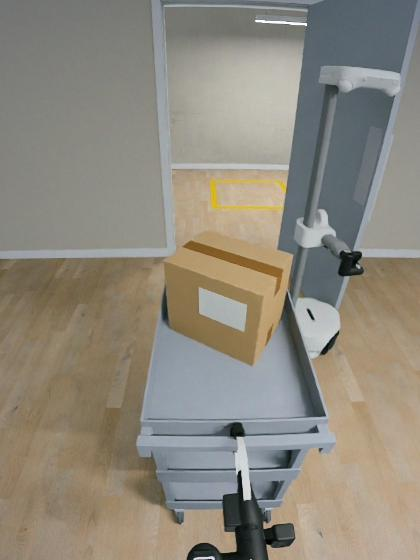

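Call:
move --blocking false --r2 '{"base":{"translate_m":0.25},"pace":"slow"}' --cameras '[]'

Call:
wait --seconds 6 --cameras '["r2_head_camera","r1_head_right_camera"]'

Scene clock: 762.17 s.
move: r2 moving
r1: as last shown
r1.lidar_m: 4.16 2.25 1.91 1.89 0.25 0.28 0.92 1.43 2.03 2.83 0.57 0.74
r1.motor_effort: lift_m=+22(22) arm_m=+5(5) wheel_0=+1(2) wheel_1=+5(5) wheel_2=-3(3)
r1.servo_current: wrist_yaw_rad=46(65) wrist_pitch_rad=39(52) wrist_roll_rad=59(65) gripper_m=39(46)
r1.contact_limits: translate_m 1
r1.wrist_depth_mm: 136 138 - - 368 202 - / 111 138 - - 375 202 - / 116 139 263 - 379 204 - / 137 155 - - 382 204 - / 1308 - - - 340 206 161 / 1397 - 193 - 191 204 - / 1397 1464 1464 143 340 179 -
r2.base_odometry: x=-0.599 y=-1.752 heading=-2.079
r2.turned_by_wheels: +0.000
r2.turned_by_imu: +0.000
r2.base_tilt: forward=-0.7 right=+0.0
r2.lidar_m: 0.41 0.42 2.22 2.14 2.24 3.13 3.26 3.38 2.71 2.59 2.73 0.43
r2.base_status: translate_m moving
r2.joint_positions: lift_m=+0.688 arm_m=+0.000 wrist_yaw_rad=-0.003 wrist_pitch_rad=+0.005 wrist_roll_rad=+1.569 gripper_m=-0.019
r2.joint_status: not commanded
r2.measured_speeds: translate_m=+0.048 strafe_m=+0.000 rotate_rad=-0.001 lift_m=+0.000 arm_m=+0.000 wrist_yaw_rad=+0.000 wrist_pitch_rad=+0.000 wrist_roll_rad=+0.000
r2.motor_effort: lift_m=+17(17) arm_m=-4(4) wheel_0=+6(9) wheel_1=+7(7) wheel_2=-13(13)
r2.servo_current: wrist_yaw_rad=46(59) wrist_pitch_rad=46(46) wrist_roll_rad=46(52) gripper_m=85(85)
r2.hand_pose: x=+0.4590 y=-0.0883 z=+0.8647 quat_wxyz=(+0.708, +0.707, +0.001, -0.003) (m; r2's base frame)
r2.wrist_depth_mm: 1708 - - 166 225 1160 1098 / - - - 167 227 1205 - / - - 525 168 228 831 - / - 473 459 229 229 831 - / - - 512 171 232 842 - / - - 187 172 179 - - / - - - - 235 1708 -
pictures: none
No camera images: "cameras" was empty.

Scene clock: 765.43 s.
earlier move: r2 done
r1.base_odometry: x=-1.824 y=+1.743 heading=+2.956
r1.turned_by_wheels: +0.000
r1.turned_by_imu: +0.000
r1.base_tilt: forward=-1.6 right=+1.3
r1.lidar_m: 4.19 2.28 1.91 1.88 0.25 0.27 0.91 1.43 2.03 0.45 0.44 0.72
r1.base_status: not commanded
r1.joint_positions: lift_m=+0.500 arm_m=+0.000 wrist_yaw_rad=+3.092 wrist_pitch_rad=+0.002 wrist_roll_rad=+0.000 gripper_m=+0.056
r1.joint_status: not commanded
r1.measured_speeds: all 0
r1.motor_effort: lift_m=+22(22) arm_m=+5(5) wheel_0=+1(2) wheel_1=+5(6) wheel_2=-3(3)
r1.servo_current: wrist_yaw_rad=39(72) wrist_pitch_rad=33(52) wrist_roll_rad=46(65) gripper_m=46(46)
r1.contact_limits: translate_m 1
r1.hand_pose: x=-0.1129 y=+0.1016 z=+0.6773 quat_wxyz=(+0.025, -0.001, +0.000, +1.000) (m; r1's base frame)
r1.wrist_depth_mm: 136 138 - - 368 200 - / 111 138 - - 375 202 - / 115 139 263 - 375 204 - / 137 155 - - 379 205 - / 1308 - - - 342 206 161 / 1366 - 194 - 191 204 - / 1397 1499 1537 143 340 179 -
r2.base_odometry: x=-0.715 y=-1.959 heading=-2.079
r2.turned_by_wheels: +0.000
r2.turned_by_imu: +0.000
r2.base_tilt: forward=-0.6 right=+0.1
r2.lidar_m: 0.38 0.39 2.19 2.14 2.24 3.14 3.52 3.64 2.71 2.59 2.74 0.43
r2.base_status: done
r2.joint_positions: lift_m=+0.688 arm_m=+0.000 wrist_yaw_rad=-0.003 wrist_pitch_rad=+0.005 wrist_roll_rad=+1.569 gripper_m=-0.019
r2.joint_status: not commanded
r2.measured_speeds: all 0
r2.motor_effort: lift_m=+17(18) arm_m=-4(4) wheel_0=+2(9) wheel_1=+5(8) wheel_2=-7(13)
r2.servo_current: wrist_yaw_rad=46(59) wrist_pitch_rad=46(52) wrist_roll_rad=46(59) gripper_m=78(91)
r2.hand_pose: x=+0.4590 y=-0.0883 z=+0.8647 quat_wxyz=(+0.708, +0.707, +0.001, -0.003) (m; r2's base frame)
r2.wrist_depth_mm: 1182 1042 1060 169 229 1078 917 / - - - 170 229 1537 - / - - 549 171 230 831 - / - 473 466 231 231 831 - / - - 500 172 233 831 - / - - 186 172 179 - - / - - - - - - -
wait: 3.27 of 6 s (r2 has come to rest)
pictures: r1_head_right_camera, r2_head_camera
Images, in order (width x height): r1_head_right_camera 420x672, r2_head_camera 420x560.

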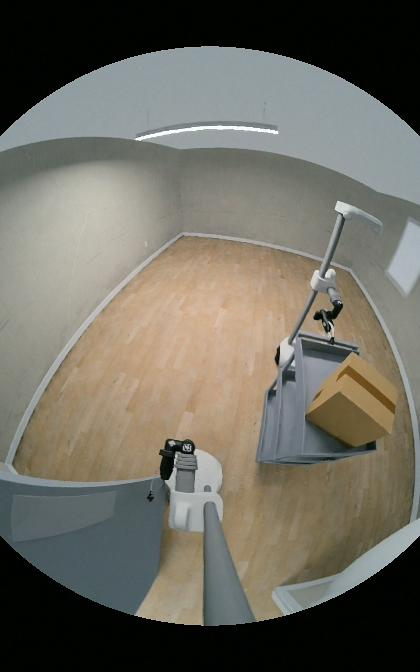

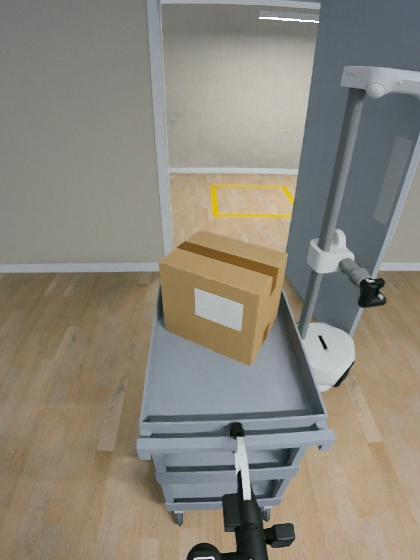

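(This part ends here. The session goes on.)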